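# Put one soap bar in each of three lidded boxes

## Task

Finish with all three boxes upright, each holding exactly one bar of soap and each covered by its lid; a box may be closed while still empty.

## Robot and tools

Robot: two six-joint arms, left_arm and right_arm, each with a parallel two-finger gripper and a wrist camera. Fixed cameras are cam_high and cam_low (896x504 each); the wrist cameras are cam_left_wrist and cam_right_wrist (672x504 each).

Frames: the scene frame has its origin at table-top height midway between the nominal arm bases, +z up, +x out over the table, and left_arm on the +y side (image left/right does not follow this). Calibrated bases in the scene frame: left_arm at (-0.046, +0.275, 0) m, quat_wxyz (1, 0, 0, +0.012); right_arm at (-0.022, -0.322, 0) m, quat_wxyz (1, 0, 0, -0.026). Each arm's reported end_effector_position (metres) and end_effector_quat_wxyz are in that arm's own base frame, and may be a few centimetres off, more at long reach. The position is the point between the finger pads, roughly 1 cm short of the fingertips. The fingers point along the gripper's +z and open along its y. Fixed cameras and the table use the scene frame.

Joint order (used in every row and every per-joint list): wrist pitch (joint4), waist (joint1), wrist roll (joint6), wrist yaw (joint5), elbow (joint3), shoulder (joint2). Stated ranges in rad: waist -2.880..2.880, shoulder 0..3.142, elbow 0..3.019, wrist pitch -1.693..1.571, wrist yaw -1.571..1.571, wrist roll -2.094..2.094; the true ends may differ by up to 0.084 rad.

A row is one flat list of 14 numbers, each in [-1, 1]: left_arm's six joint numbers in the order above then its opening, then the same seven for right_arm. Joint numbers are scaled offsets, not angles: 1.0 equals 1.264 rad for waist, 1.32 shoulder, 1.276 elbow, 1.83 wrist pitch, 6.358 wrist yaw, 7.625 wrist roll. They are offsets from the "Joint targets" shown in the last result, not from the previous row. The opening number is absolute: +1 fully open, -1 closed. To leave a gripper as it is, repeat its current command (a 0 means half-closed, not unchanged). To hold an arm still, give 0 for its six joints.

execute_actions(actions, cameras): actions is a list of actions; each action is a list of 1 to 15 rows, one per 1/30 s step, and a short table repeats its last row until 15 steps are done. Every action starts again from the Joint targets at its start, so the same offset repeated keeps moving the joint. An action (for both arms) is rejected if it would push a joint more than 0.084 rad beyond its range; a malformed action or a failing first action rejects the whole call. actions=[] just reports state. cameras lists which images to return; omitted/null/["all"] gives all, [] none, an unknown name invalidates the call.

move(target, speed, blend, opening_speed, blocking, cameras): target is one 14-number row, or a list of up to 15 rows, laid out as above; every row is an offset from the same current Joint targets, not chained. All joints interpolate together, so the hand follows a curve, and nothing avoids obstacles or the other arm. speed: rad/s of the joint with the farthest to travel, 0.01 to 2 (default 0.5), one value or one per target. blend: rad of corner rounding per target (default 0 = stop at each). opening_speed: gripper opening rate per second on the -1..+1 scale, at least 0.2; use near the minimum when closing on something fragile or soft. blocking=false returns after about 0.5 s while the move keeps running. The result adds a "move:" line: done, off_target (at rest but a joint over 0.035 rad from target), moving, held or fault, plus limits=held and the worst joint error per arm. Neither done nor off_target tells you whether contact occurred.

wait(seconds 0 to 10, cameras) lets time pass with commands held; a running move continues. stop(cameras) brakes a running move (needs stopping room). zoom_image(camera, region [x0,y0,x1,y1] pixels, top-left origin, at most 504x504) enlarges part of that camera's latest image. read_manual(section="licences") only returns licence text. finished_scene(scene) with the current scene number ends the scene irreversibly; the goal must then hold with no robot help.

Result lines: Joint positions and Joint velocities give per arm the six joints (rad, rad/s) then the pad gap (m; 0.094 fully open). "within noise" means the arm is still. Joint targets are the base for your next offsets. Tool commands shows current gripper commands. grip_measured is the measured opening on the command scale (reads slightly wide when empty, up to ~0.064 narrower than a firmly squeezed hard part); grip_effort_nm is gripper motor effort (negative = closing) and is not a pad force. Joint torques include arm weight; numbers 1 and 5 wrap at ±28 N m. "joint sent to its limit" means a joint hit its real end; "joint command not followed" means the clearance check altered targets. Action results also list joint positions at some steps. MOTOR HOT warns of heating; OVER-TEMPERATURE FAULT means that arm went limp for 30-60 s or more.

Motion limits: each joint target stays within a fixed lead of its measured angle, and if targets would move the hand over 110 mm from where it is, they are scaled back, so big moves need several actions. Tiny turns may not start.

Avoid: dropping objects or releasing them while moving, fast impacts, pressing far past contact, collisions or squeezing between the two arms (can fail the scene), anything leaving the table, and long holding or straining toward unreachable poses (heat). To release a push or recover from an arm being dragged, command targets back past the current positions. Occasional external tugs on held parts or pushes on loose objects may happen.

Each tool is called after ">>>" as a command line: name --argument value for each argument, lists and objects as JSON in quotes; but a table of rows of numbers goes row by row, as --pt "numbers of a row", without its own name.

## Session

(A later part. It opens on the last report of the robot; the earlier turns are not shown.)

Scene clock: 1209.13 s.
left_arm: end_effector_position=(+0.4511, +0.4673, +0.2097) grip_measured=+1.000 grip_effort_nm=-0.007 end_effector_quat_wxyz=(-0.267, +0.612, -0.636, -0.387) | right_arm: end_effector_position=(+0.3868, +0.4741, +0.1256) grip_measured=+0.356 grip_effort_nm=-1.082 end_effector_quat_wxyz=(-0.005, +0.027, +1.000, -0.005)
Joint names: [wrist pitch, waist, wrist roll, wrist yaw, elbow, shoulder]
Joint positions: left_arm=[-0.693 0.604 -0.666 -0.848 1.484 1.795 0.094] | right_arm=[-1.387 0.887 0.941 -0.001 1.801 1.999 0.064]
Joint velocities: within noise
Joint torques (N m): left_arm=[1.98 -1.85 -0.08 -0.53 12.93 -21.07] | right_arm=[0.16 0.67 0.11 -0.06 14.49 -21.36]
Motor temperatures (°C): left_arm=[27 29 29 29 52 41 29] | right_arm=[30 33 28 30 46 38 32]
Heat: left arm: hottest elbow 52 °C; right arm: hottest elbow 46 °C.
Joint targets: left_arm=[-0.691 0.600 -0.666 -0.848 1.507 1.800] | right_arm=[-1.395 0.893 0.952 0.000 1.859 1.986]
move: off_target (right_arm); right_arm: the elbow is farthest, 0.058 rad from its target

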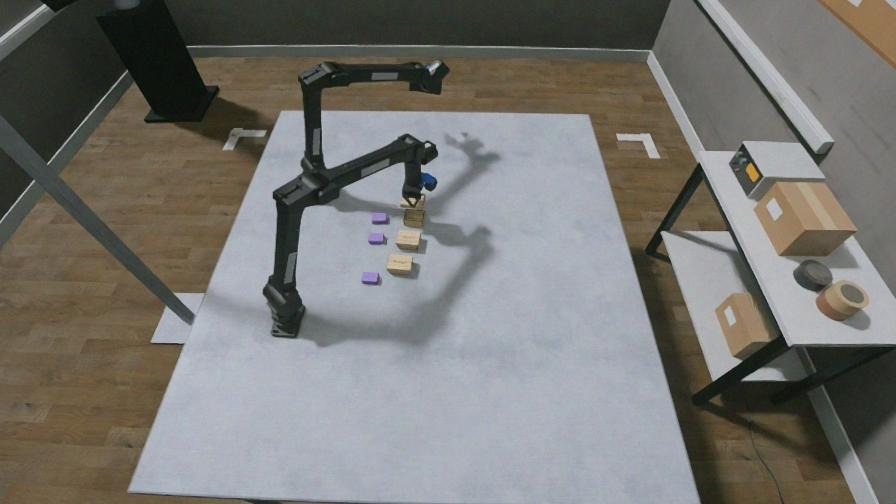

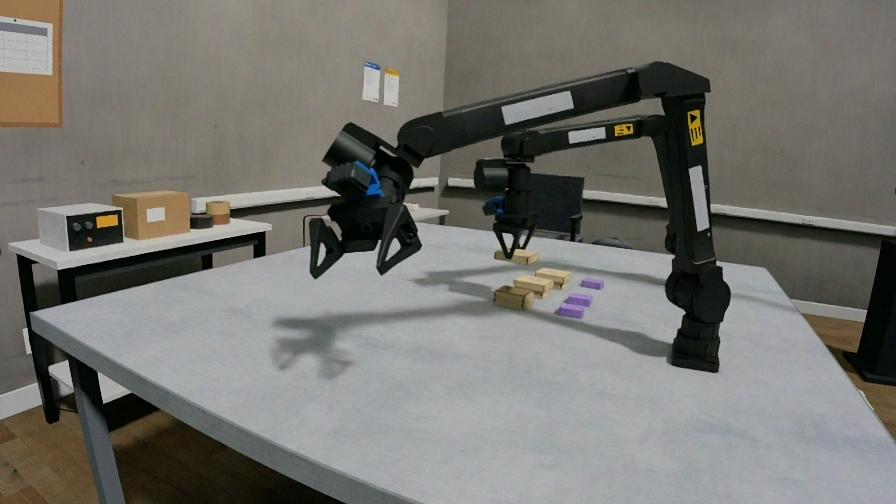

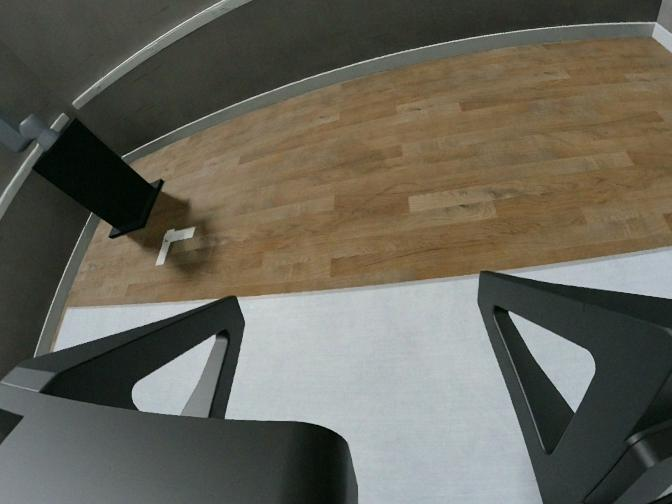

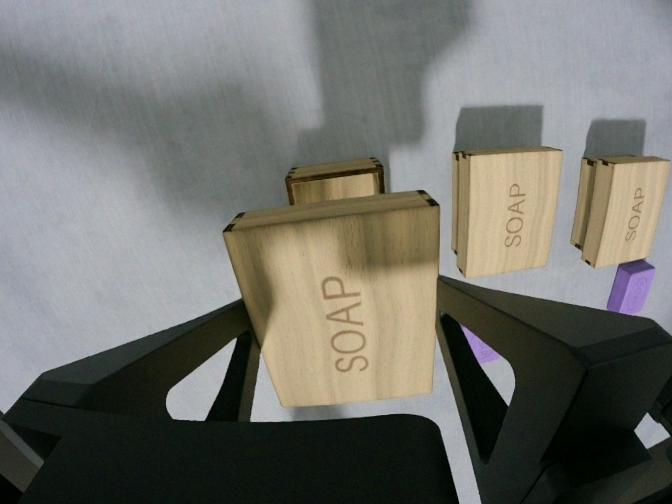

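>>> move --pt "0 0 0 0 0 0 1 -0.0519 -0.1203 -0.0211 0 0.2751 0.222 0.15" --pt "0 0 0 0 0 0 1 0.0071 -0.1203 -0.0211 0 0.1771 0.2364 0.15" --pt "0 0 0 0 0 0 1 0.0421 -0.1203 -0.0211 0 0.1442 0.2523 0.15" --speed '[0.3,0.15,0.1]' --blend 0.02 --cameras '["cam_low","cam_right_wrist"]'

Scene clock: 1232.83 s.
left_arm: end_effector_position=(+0.4511, +0.4673, +0.2097) grip_measured=+1.000 grip_effort_nm=-0.012 end_effector_quat_wxyz=(-0.267, +0.612, -0.636, -0.387) | right_arm: end_effector_position=(+0.5135, +0.4715, +0.0388) grip_measured=+0.356 grip_effort_nm=-1.077 end_effector_quat_wxyz=(+0.005, +0.030, +1.000, +0.006)
Joint names: [wrist pitch, waist, wrist roll, wrist yaw, elbow, shoulder]
Joint positions: left_arm=[-0.693 0.604 -0.666 -0.848 1.484 1.795 0.094] | right_arm=[-1.326 0.743 0.802 -0.001 2.057 2.287 0.064]
Joint velocities: within noise
Joint torques (N m): left_arm=[1.98 -1.9 -0.08 -0.53 12.93 -21.01] | right_arm=[0.57 -0.09 -0.09 -0.07 8.39 -21.07]
Motor temperatures (°C): left_arm=[27 29 29 29 52 41 29] | right_arm=[30 33 28 30 50 40 32]
Heat: left arm: hottest elbow 52 °C; right arm: hottest elbow 50 °C.
Joint targets: left_arm=[-0.691 0.600 -0.666 -0.848 1.507 1.800] | right_arm=[-1.317 0.741 0.791 0.000 2.043 2.319]
move: done
Images, in order (width x height): cam_low 896x504, cam_right_wrist 672x504.

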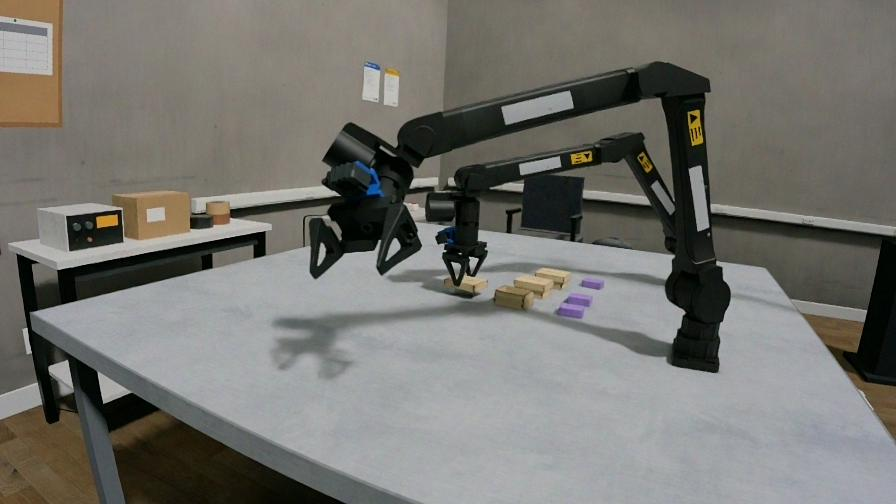

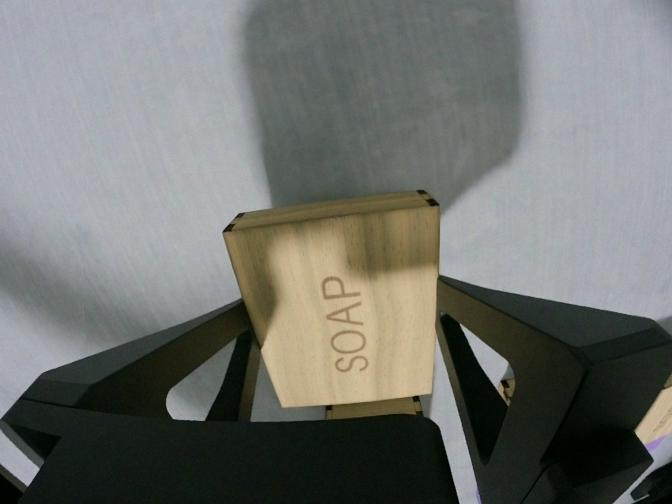

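>>> move --target '[0,0,0,0,0,0,1,0.021,0,0,0,-0.018,0.0098,0.15]' --speed 0.05 --cameras '["cam_low","cam_right_wrist"]'

>>> zoom_image --camera "cam_low" --region '[430, 250, 560, 320]'

Scene clock: 1247.87 s.
left_arm: end_effector_position=(+0.4511, +0.4673, +0.2097) grip_measured=+1.000 grip_effort_nm=-0.007 end_effector_quat_wxyz=(-0.267, +0.612, -0.636, -0.387) | right_arm: end_effector_position=(+0.5140, +0.4719, +0.0222) grip_measured=+0.356 grip_effort_nm=-1.082 end_effector_quat_wxyz=(+0.006, +0.030, +1.000, +0.007)
Joint names: [wrist pitch, waist, wrist roll, wrist yaw, elbow, shoulder]
Joint positions: left_arm=[-0.693 0.604 -0.666 -0.848 1.484 1.795 0.094] | right_arm=[-1.288 0.743 0.802 -0.001 2.035 2.299 0.064]
Joint velocities: within noise
Joint torques (N m): left_arm=[1.98 -1.85 -0.09 -0.52 12.93 -21.01] | right_arm=[0.81 -0.09 -0.09 -0.07 8.28 -21.07]
Motor temperatures (°C): left_arm=[27 29 29 29 52 41 29] | right_arm=[30 33 28 30 47 38 32]
Heat: left arm: hottest elbow 52 °C; right arm: hottest elbow 47 °C.
Joint targets: left_arm=[-0.691 0.600 -0.666 -0.848 1.507 1.800] | right_arm=[-1.279 0.741 0.791 0.000 2.020 2.332]
move: done
Images, in order (width x height): cam_low 896x504, cam_right_wrist 672x504.

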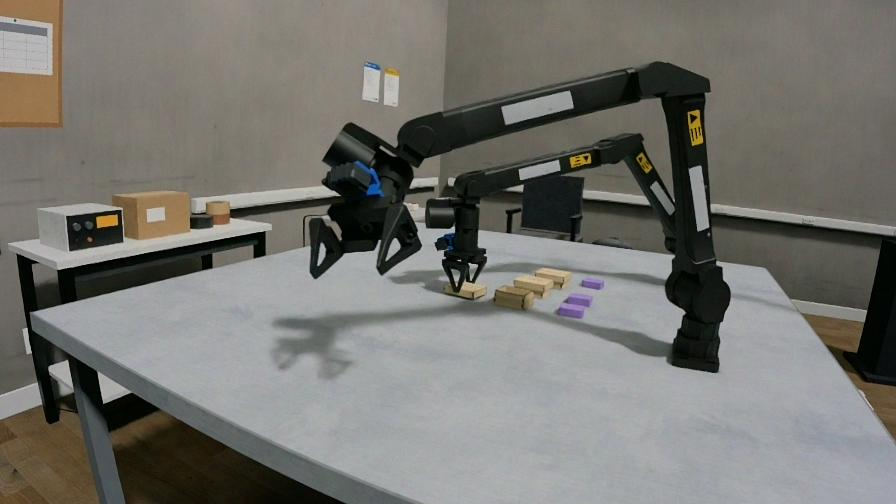

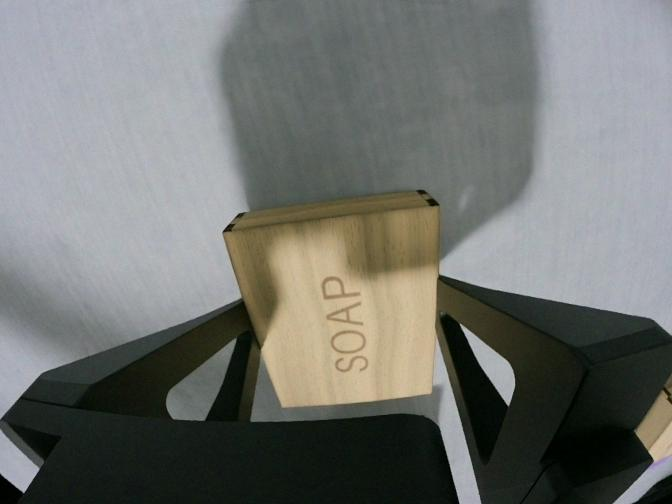

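Scaled by 3.877 from the camera's 896x504 image, which has a finer 1280x720 frame.

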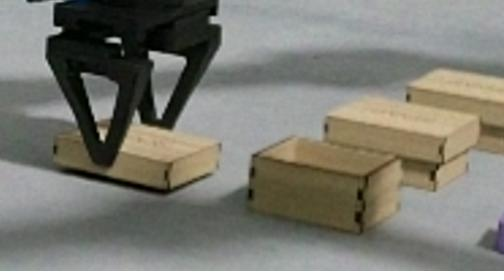

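>>> move --target '[0,0,0,0,0,0,1,0.0055,0,0,0,-0.005,0.006,0.15]' --speed 0.03 --cameras '["cam_low"]'

>>> zoom_image --camera "cam_low" --region '[430, 270, 520, 310]'

Scene clock: 1255.23 s.
left_arm: end_effector_position=(+0.4511, +0.4673, +0.2097) grip_measured=+1.000 grip_effort_nm=-0.012 end_effector_quat_wxyz=(-0.267, +0.612, -0.636, -0.387) | right_arm: end_effector_position=(+0.5141, +0.4720, +0.0173) grip_measured=+0.356 grip_effort_nm=-1.072 end_effector_quat_wxyz=(+0.006, +0.030, +1.000, +0.007)
Joint names: [wrist pitch, waist, wrist roll, wrist yaw, elbow, shoulder]
Joint positions: left_arm=[-0.693 0.604 -0.666 -0.848 1.484 1.795 0.094] | right_arm=[-1.278 0.743 0.802 -0.001 2.03 2.304 0.064]
Joint velocities: within noise
Joint torques (N m): left_arm=[1.98 -1.85 -0.08 -0.52 12.94 -21.01] | right_arm=[0.81 -0.09 -0.09 -0.07 8.13 -21.19]
Motor temperatures (°C): left_arm=[27 29 29 29 52 41 29] | right_arm=[30 33 28 30 47 39 32]
Heat: left arm: hottest elbow 52 °C; right arm: hottest elbow 47 °C.
Joint targets: left_arm=[-0.691 0.600 -0.666 -0.848 1.507 1.800] | right_arm=[-1.269 0.741 0.791 0.000 2.014 2.340]
move: off_target (right_arm); right_arm: the shoulder is farthest, 0.036 rad from its target
Images, in order (width x height): cam_low 896x504.

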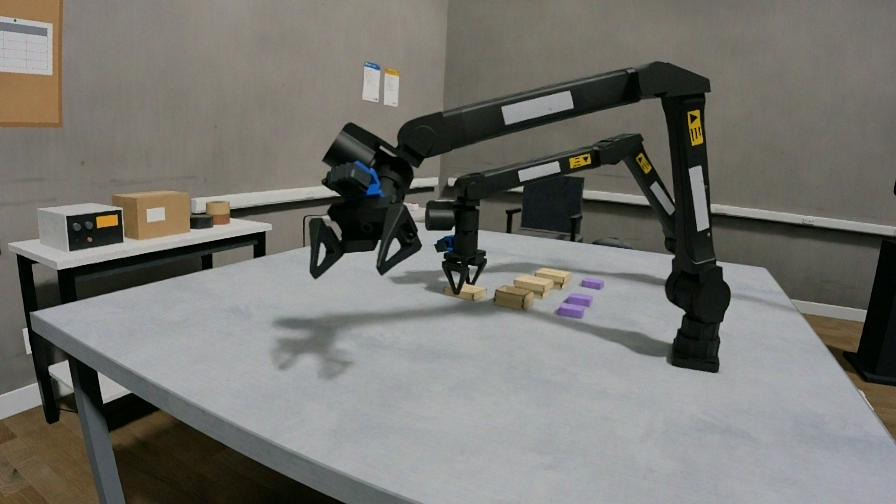

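Scaled by 5.600 from the camera's 896x504 image, which has a finer 1280x720 frame.

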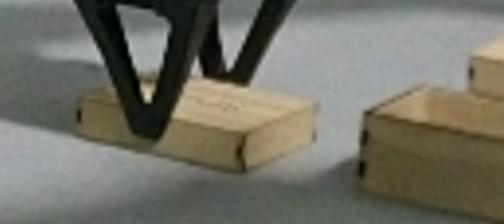

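Nearly touching; one small step more, then release slowly.

>>> move --pt "0 0 0 0 0 0 1 0.002 0 0 0 -0.002 0.0025 0.15" --pt "0 0 0 0 0 0 1 0.002 0 0 0 -0.002 0.0025 0.64" --speed 0.03 --opening_speed 0.3 --cameras '["cam_low","cam_right_wrist"]'

>>> zoom_image --camera "cam_low" --region '[430, 270, 520, 310]'

Scene clock: 1274.07 s.
left_arm: end_effector_position=(+0.4511, +0.4673, +0.2097) grip_measured=+1.000 grip_effort_nm=-0.012 end_effector_quat_wxyz=(-0.267, +0.612, -0.636, -0.387) | right_arm: end_effector_position=(+0.5144, +0.4723, +0.0140) grip_measured=+0.637 grip_effort_nm=0.042 end_effector_quat_wxyz=(+0.006, +0.030, +1.000, +0.007)
Joint names: [wrist pitch, waist, wrist roll, wrist yaw, elbow, shoulder]
Joint positions: left_arm=[-0.693 0.604 -0.666 -0.848 1.484 1.795 0.094] | right_arm=[-1.274 0.743 0.802 -0.001 2.03 2.309 0.077]
Joint velocities: within noise
Joint torques (N m): left_arm=[1.99 -1.85 -0.08 -0.53 12.94 -21.07] | right_arm=[0.7 -0.09 -0.1 -0.07 7.9 -20.95]
Motor temperatures (°C): left_arm=[27 29 29 29 52 41 29] | right_arm=[30 33 28 30 45 41 32]
Heat: left arm: hottest elbow 52 °C; right arm: hottest elbow 45 °C.
Joint targets: left_arm=[-0.691 0.600 -0.666 -0.848 1.507 1.800] | right_arm=[-1.266 0.741 0.791 0.000 2.011 2.344]
move: done; target 2's new numbers were sent with right_arm's shoulder 0.040 rad from that target
Images, in order (width x height): cam_low 896x504, cam_right_wrist 672x504.

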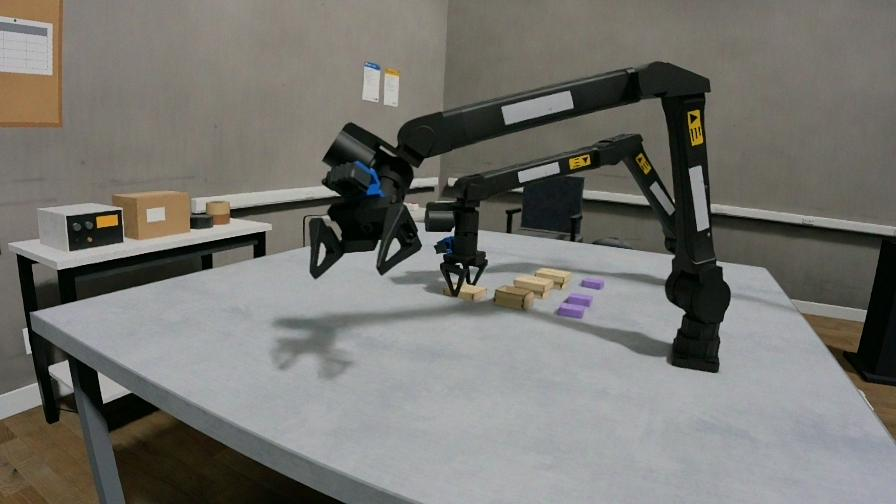

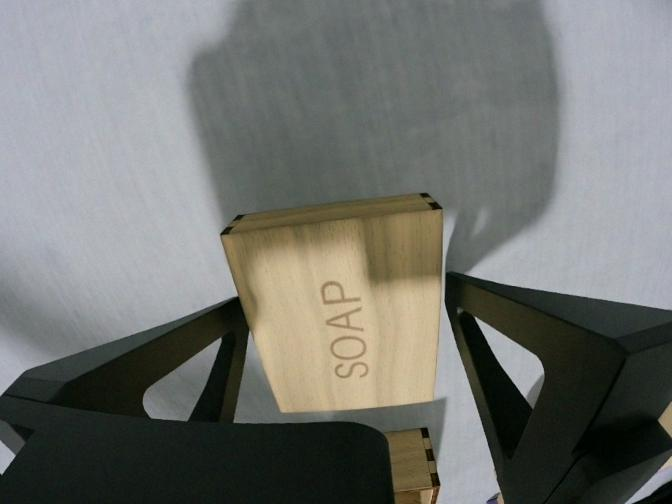

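Scaled by 5.600 from the camera's 896x504 image, which has a finer 1280x720 frame.

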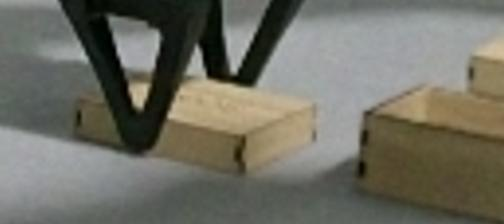

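>>> move --pt "0 0 0 0 0 0 1 -0.0557 0 0 0 0.0933 -0.0447 0.64" --pt "0 0 0 0 0 0 1 -0.1377 0 0 0 0.1873 -0.072 0.64" --pt "0 0 0 0 0 0 1 0.0087 0.2603 0.0445 0 -0.4161 -0.4121 0.64" --speed '[0.08,0.2,0.4]' --blend '[0.01,0.05,0]' --cameras '["cam_low","cam_right_wrist"]'

>>> zoom_image --camera "cam_right_wrist" --region '[200, 130, 500, 355]'

Scene clock: 1298.30 s.
left_arm: end_effector_position=(+0.4511, +0.4673, +0.2097) grip_measured=+1.000 grip_effort_nm=-0.022 end_effector_quat_wxyz=(-0.267, +0.612, -0.636, -0.387) | right_arm: end_effector_position=(+0.2605, +0.4733, +0.1170) grip_measured=+0.638 grip_effort_nm=0.037 end_effector_quat_wxyz=(-0.002, +0.025, +1.000, -0.002)
Joint names: [wrist pitch, waist, wrist roll, wrist yaw, elbow, shoulder]
Joint positions: left_arm=[-0.693 0.604 -0.666 -0.848 1.484 1.795 0.094] | right_arm=[-1.258 1.068 1.118 -0.001 1.496 1.813 0.077]
Joint velocities: within noise
Joint torques (N m): left_arm=[1.98 -1.9 -0.08 -0.53 12.94 -21.07] | right_arm=[0.62 0.32 0.15 -0.06 8.01 -18.14]
Motor temperatures (°C): left_arm=[27 29 29 29 53 41 29] | right_arm=[30 33 28 30 45 42 31]
Heat: left arm: hottest elbow 53 °C; right arm: hottest elbow 45 °C.
Joint targets: left_arm=[-0.691 0.600 -0.666 -0.848 1.507 1.800] | right_arm=[-1.250 1.070 1.130 -0.001 1.480 1.800]
move: done
Images, in order (width x height): cam_low 896x504, cam_right_wrist 672x504.

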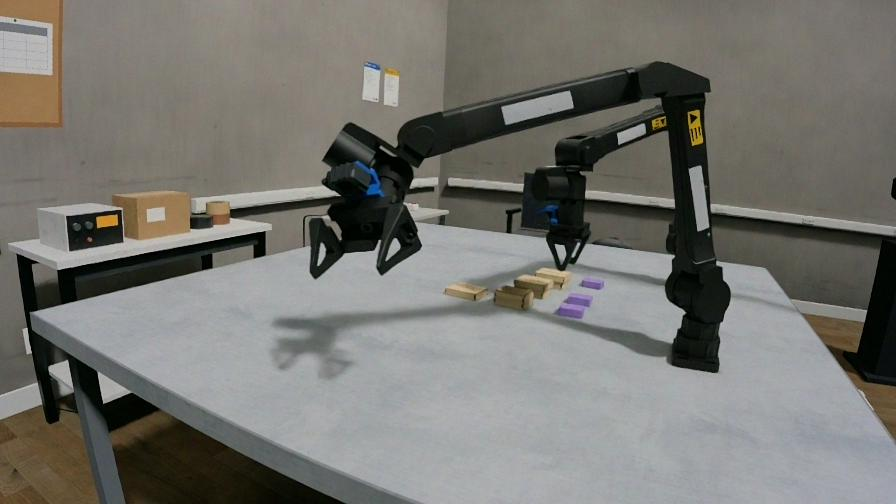

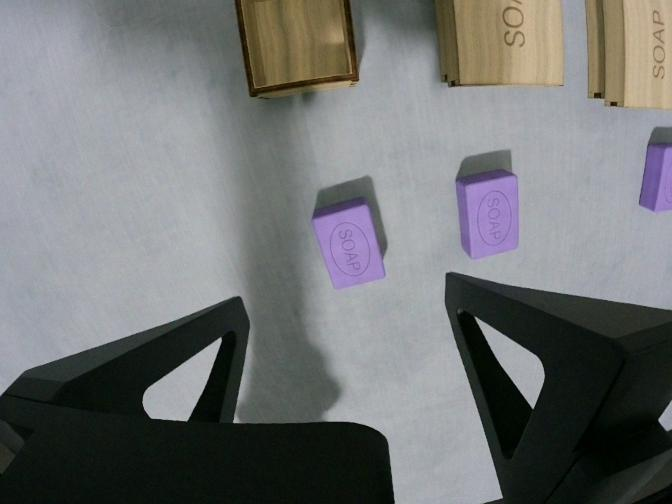

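Scaled by 1.680 from the camera's 672x504 image, which has a finer 960x720 frame.

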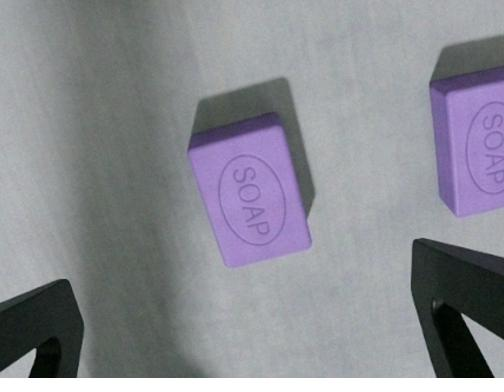

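>>> move --pt "0 0 0 0 0 0 1 0.0951 0.0253 -0.0205 0 -0.0933 0.0606 0.45" --pt "0 0 0 0 0 0 1 0.1355 0.0253 -0.0205 0 -0.1191 0.0917 0.45" --speed '[0.25,0.08]' --blend '[0.01,0]' --cameras '["cam_low","cam_right_wrist"]'

Scene clock: 1325.77 s.
left_arm: end_effector_position=(+0.4511, +0.4673, +0.2097) grip_measured=+1.000 grip_effort_nm=-0.012 end_effector_quat_wxyz=(-0.267, +0.612, -0.636, -0.387) | right_arm: end_effector_position=(+0.2444, +0.4745, +0.0217) grip_measured=+0.452 grip_effort_nm=-0.129 end_effector_quat_wxyz=(+0.001, -0.055, +0.998, +0.004)
Joint names: [wrist pitch, waist, wrist roll, wrist yaw, elbow, shoulder]
Joint positions: left_arm=[-0.693 0.604 -0.666 -0.848 1.484 1.795 0.094] | right_arm=[-1.01 1.096 0.986 -0.001 1.342 1.894 0.068]
Joint velocities: within noise
Joint torques (N m): left_arm=[1.98 -1.9 -0.09 -0.53 12.93 -21.01] | right_arm=[0.81 0.73 -0.09 -0.07 7.2 -15.21]
Motor temperatures (°C): left_arm=[27 29 29 29 53 41 29] | right_arm=[30 33 28 30 45 41 31]
Heat: left arm: hottest elbow 53 °C; right arm: hottest elbow 45 °C.
Joint targets: left_arm=[-0.691 0.600 -0.666 -0.848 1.507 1.800] | right_arm=[-1.001 1.103 0.974 -0.001 1.328 1.921]
move: done
Images, in order (width x height): cam_low 896x504, cam_right_wrist 672x504.

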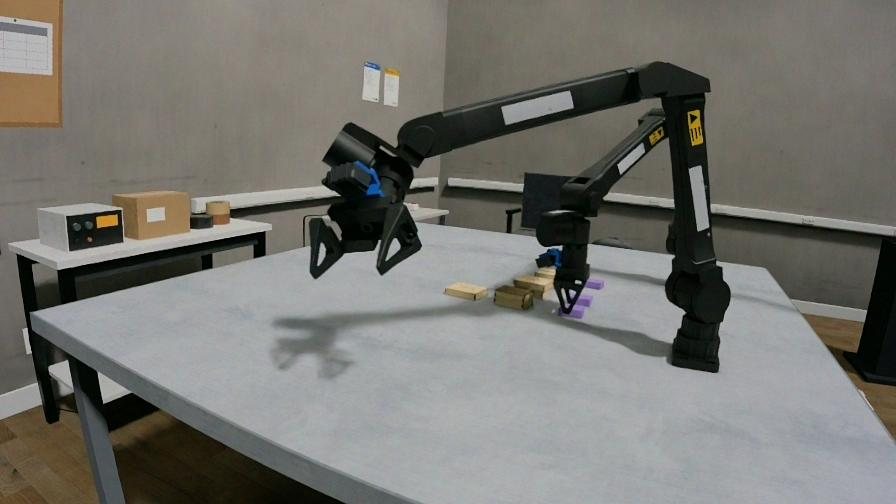

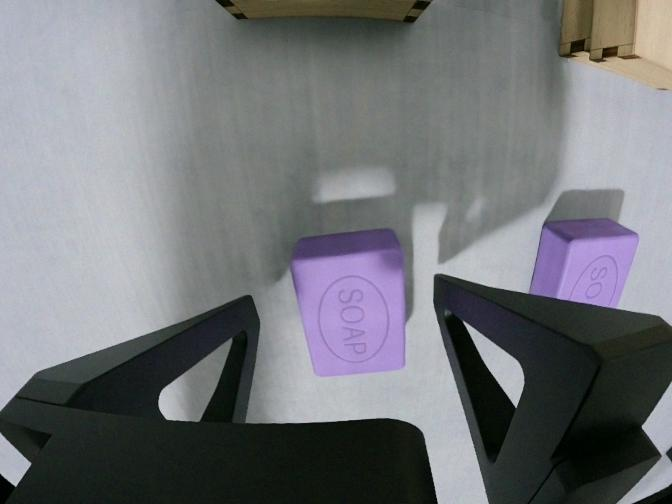

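>>> move --pt "0 0 0 0 0 0 1 -0.0158 0 0 0 0.0133 -0.0371 0.45" --pt "0 0 0 0 0 0 1 -0.0158 0 0 0 0.0133 -0.0371 -0.4" --speed 0.08 --opening_speed 0.4 --cameras '["cam_low","cam_right_wrist"]'

>>> zoom_image --camera "cam_low" --region '[530, 265, 620, 325]'

Scene clock: 1355.30 s.
left_arm: end_effector_position=(+0.4511, +0.4673, +0.2097) grip_measured=+1.000 grip_effort_nm=-0.007 end_effector_quat_wxyz=(-0.267, +0.612, -0.636, -0.387) | right_arm: end_effector_position=(+0.2435, +0.4726, +0.0265) grip_measured=-0.267 grip_effort_nm=-1.053 end_effector_quat_wxyz=(+0.001, -0.055, +0.998, +0.003)
Joint names: [wrist pitch, waist, wrist roll, wrist yaw, elbow, shoulder]
Joint positions: left_arm=[-0.693 0.604 -0.666 -0.848 1.484 1.795 0.094] | right_arm=[-1.023 1.096 0.985 -0.001 1.342 1.885 0.034]
Joint velocities: within noise
Joint torques (N m): left_arm=[1.98 -1.9 -0.08 -0.53 12.94 -20.95] | right_arm=[0.1 0.73 -0.09 -0.07 8.66 -18.32]
Motor temperatures (°C): left_arm=[27 29 29 29 53 42 29] | right_arm=[30 32 28 30 45 37 31]
Heat: left arm: hottest elbow 53 °C; right arm: hottest elbow 45 °C.
Joint targets: left_arm=[-0.691 0.600 -0.666 -0.848 1.507 1.800] | right_arm=[-1.030 1.103 0.974 -0.001 1.345 1.871]
move: done
Images, in order (width x height): cam_low 896x504, cam_right_wrist 672x504.

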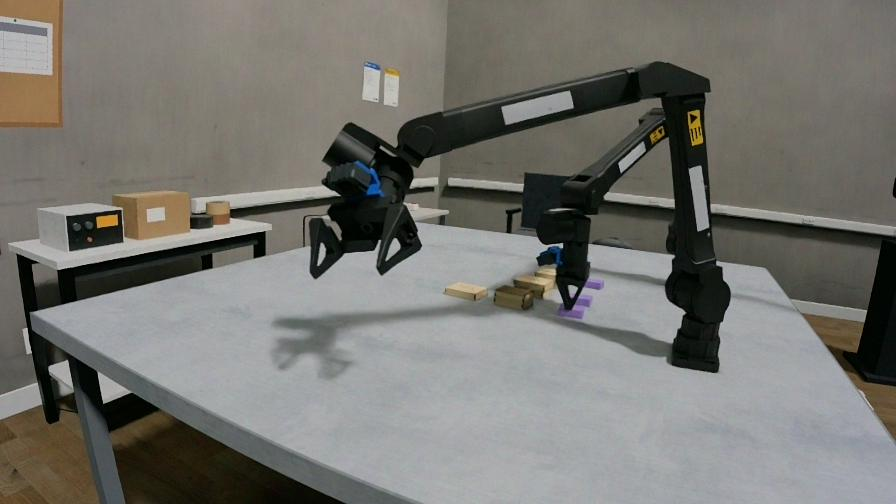

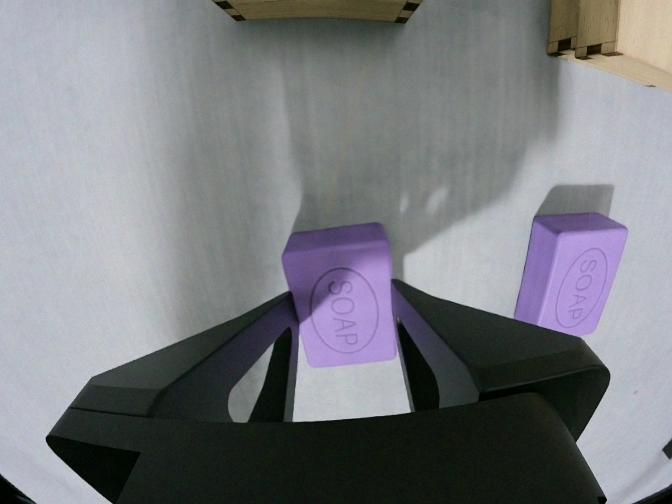

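Scaled by 5.600 from the camera's 896x504 image, which has a finer 1280x720 frame.

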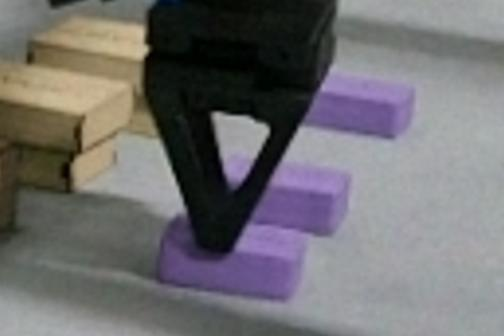

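>>> move --pt "0 0 0 0 0 0 1 -0.0601 0 0 0 0.0799 -0.0356 -0.4" --pt "0 0 0 0 0 0 1 -0.1639 -0.159 -0.0033 0 0.3448 0.1015 -0.4" --speed '[0.08,0.25]' --blend '[0.01,0]'

>>> zoom_image --camera "cam_right_wrist" --region '[180, 140, 504, 383]'

>>> zoom_image --camera "cam_high" --region '[370, 170, 450, 250]'

Scene clock: 1387.00 s.
left_arm: end_effector_position=(+0.4511, +0.4673, +0.2097) grip_measured=+1.000 grip_effort_nm=-0.017 end_effector_quat_wxyz=(-0.267, +0.612, -0.636, -0.387) | right_arm: end_effector_position=(+0.3736, +0.4724, +0.1099) grip_measured=-0.268 grip_effort_nm=-1.077 end_effector_quat_wxyz=(-0.002, +0.029, +1.000, -0.002)
Joint names: [wrist pitch, waist, wrist roll, wrist yaw, elbow, shoulder]
Joint positions: left_arm=[-0.693 0.604 -0.666 -0.848 1.484 1.795 0.094] | right_arm=[-1.323 0.902 0.96 -0.001 1.724 1.977 0.034]
Joint velocities: within noise
Joint torques (N m): left_arm=[1.98 -1.9 -0.08 -0.53 12.94 -21.07] | right_arm=[0.06 0.03 -0.08 -0.08 14.65 -17.49]
Motor temperatures (°C): left_arm=[27 29 29 29 53 42 29] | right_arm=[30 32 28 30 46 36 32]
Heat: left arm: hottest elbow 53 °C; right arm: hottest elbow 46 °C.
Joint targets: left_arm=[-0.691 0.600 -0.666 -0.848 1.507 1.800] | right_arm=[-1.330 0.901 0.949 0.000 1.785 2.005]
move: off_target (right_arm); right_arm: the elbow is farthest, 0.061 rad from its target

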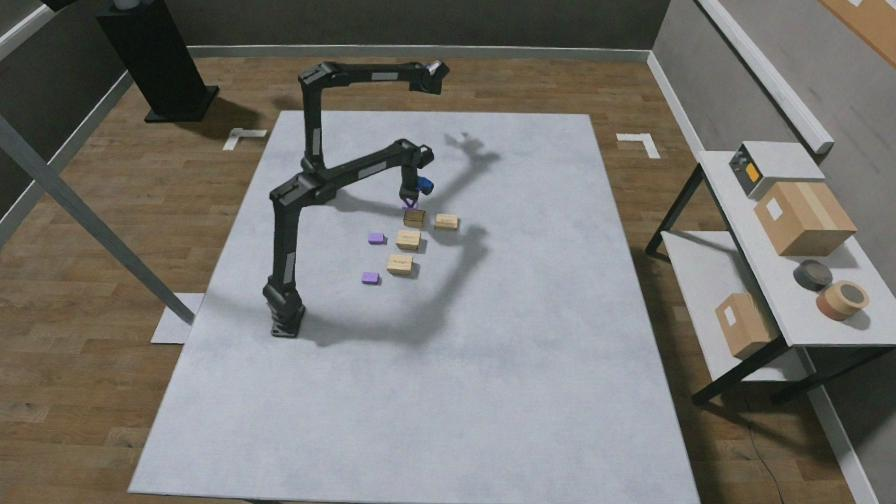

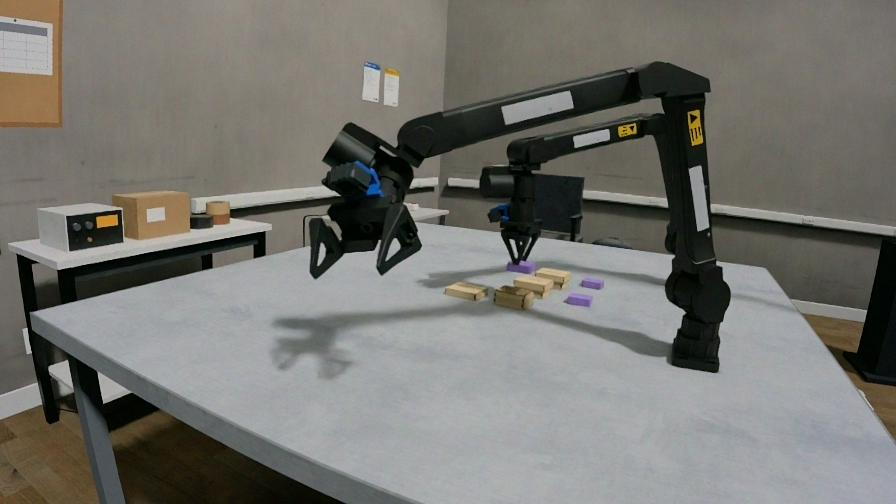

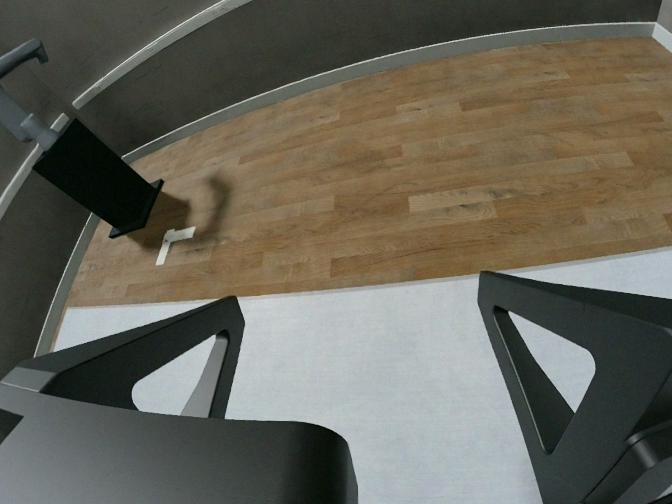

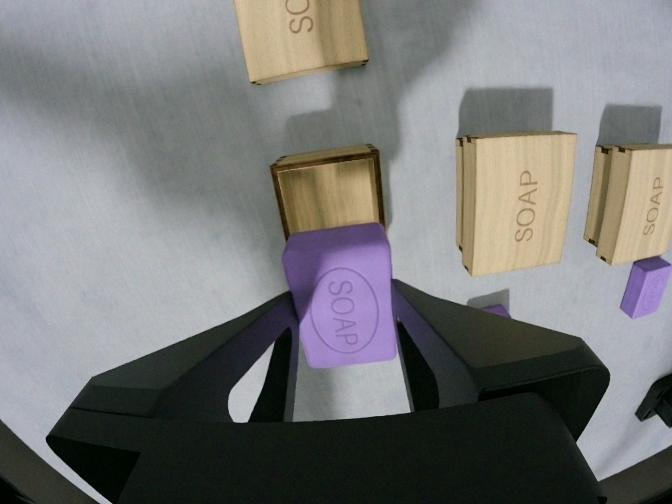

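Scaled by 1.556 from the camera's 672x504 image, which has a finer 960x720 frame.

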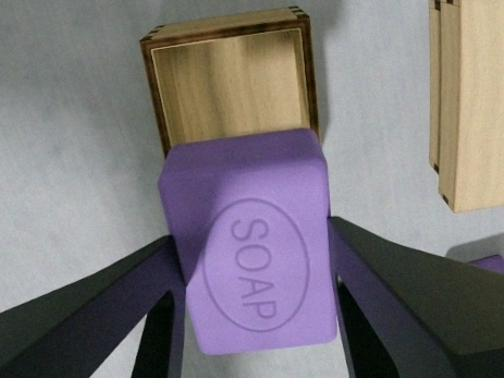

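Scaled by 6.300 from the camera's 896x504 image, which has a finer 1280x720 frame.

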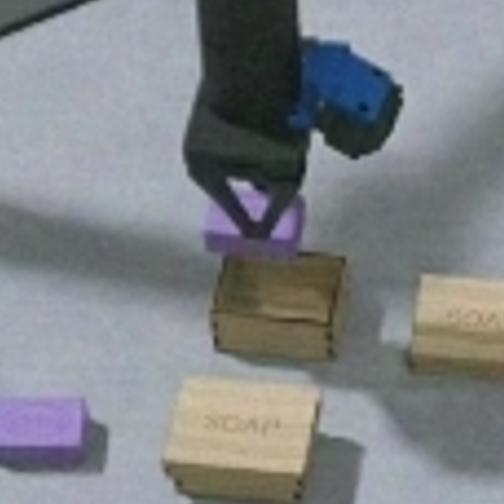

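>>> move --target '[0,0,0,0,0,0,1,0.0546,-0.0119,-0.0024,0,-0.0799,0.0326,-0.4]' --speed 0.12

>>> zoom_image --camera "cam_right_wrist" --region '[180, 140, 504, 383]'

>>> zoom_image --camera "cam_high" --region '[380, 180, 440, 240]'

>>> zoom_image --camera "cam_low" --region '[480, 250, 560, 310]'

Scene clock: 1420.63 s.
left_arm: end_effector_position=(+0.4511, +0.4673, +0.2097) grip_measured=+1.000 grip_effort_nm=-0.007 end_effector_quat_wxyz=(-0.267, +0.612, -0.636, -0.387) | right_arm: end_effector_position=(+0.3829, +0.4759, +0.0718) grip_measured=-0.268 grip_effort_nm=-1.077 end_effector_quat_wxyz=(+0.000, +0.024, +1.000, +0.001)
Joint names: [wrist pitch, waist, wrist roll, wrist yaw, elbow, shoulder]
Joint positions: left_arm=[-0.693 0.604 -0.666 -0.848 1.484 1.795 0.094] | right_arm=[-1.239 0.894 0.942 -0.001 1.695 2.024 0.034]
Joint velocities: within noise
Joint torques (N m): left_arm=[1.98 -1.9 -0.08 -0.53 12.93 -21.07] | right_arm=[0.69 -0.5 -0.11 -0.08 8.18 -17.85]
Motor temperatures (°C): left_arm=[27 29 29 29 53 42 29] | right_arm=[30 32 28 30 55 38 32]
Heat: left arm: hottest elbow 53 °C; right arm: hottest elbow 55 °C.
Joint targets: left_arm=[-0.691 0.600 -0.666 -0.848 1.507 1.800] | right_arm=[-1.230 0.886 0.931 0.000 1.683 2.048]
move: done

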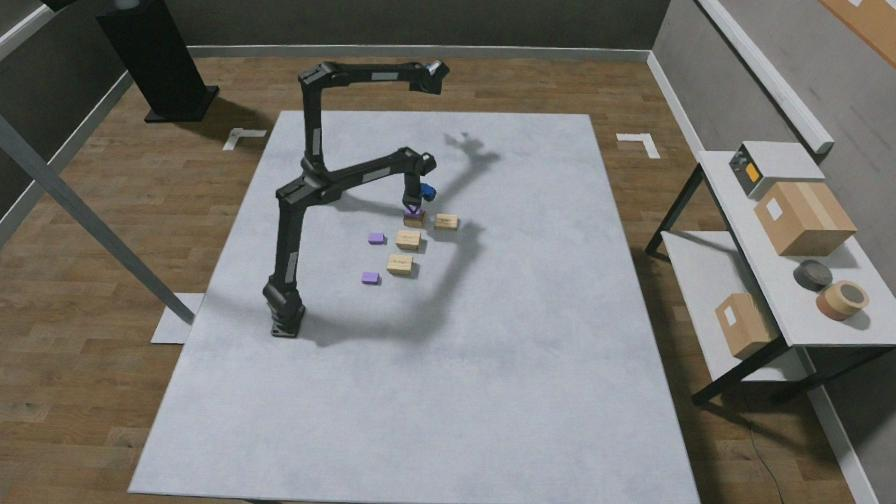

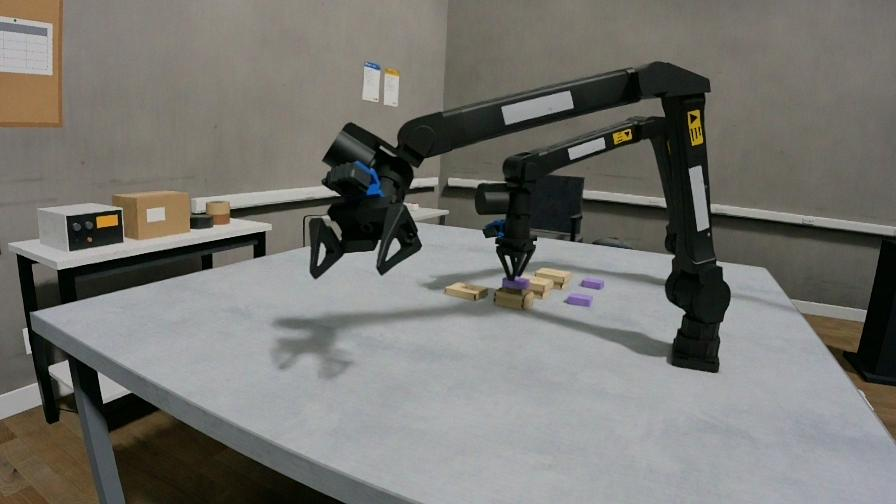

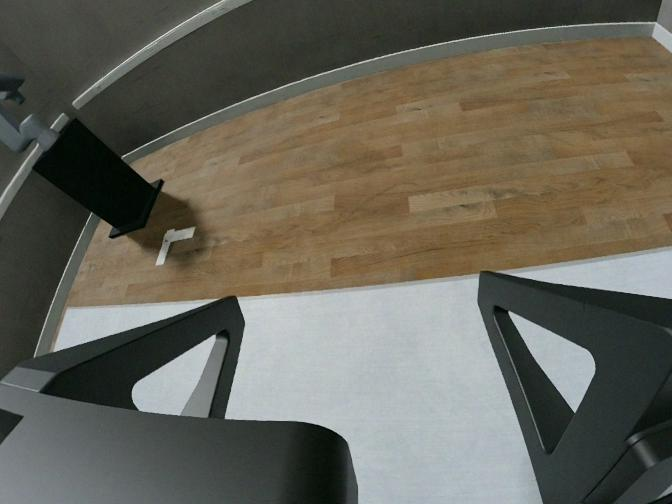

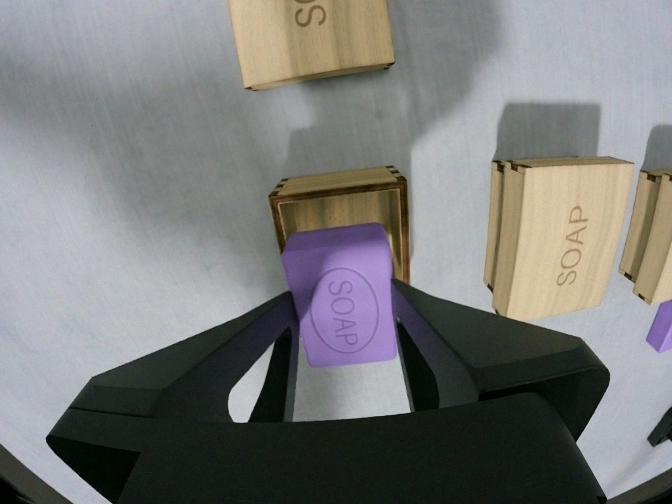

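Scaled by 1.556 from the camera's 672x504 image, which has a finer 960x720 frame.

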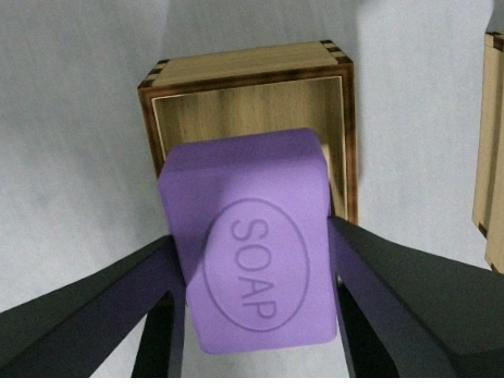

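Scaled by 8.400 from the camera's 896x504 image, which has a finer 1280x720 frame.

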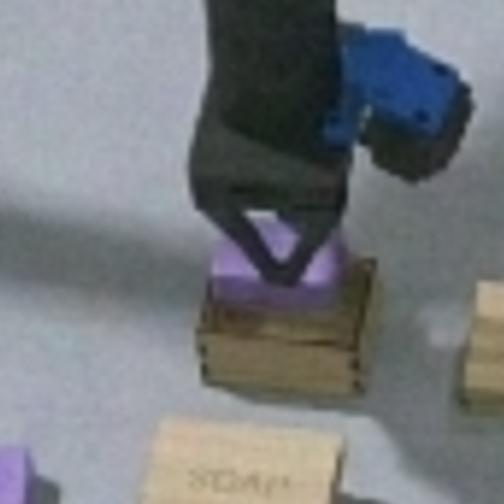

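Scaled by 6.300 from the camera's 896x504 image, which has a finer 1280x720 frame.

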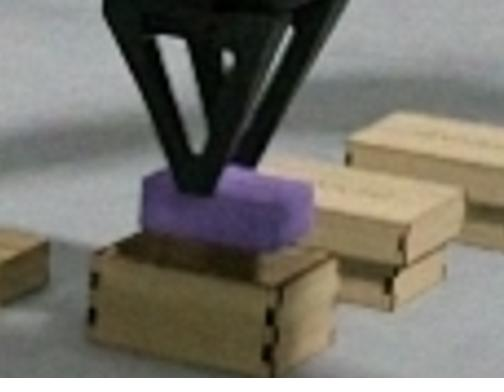

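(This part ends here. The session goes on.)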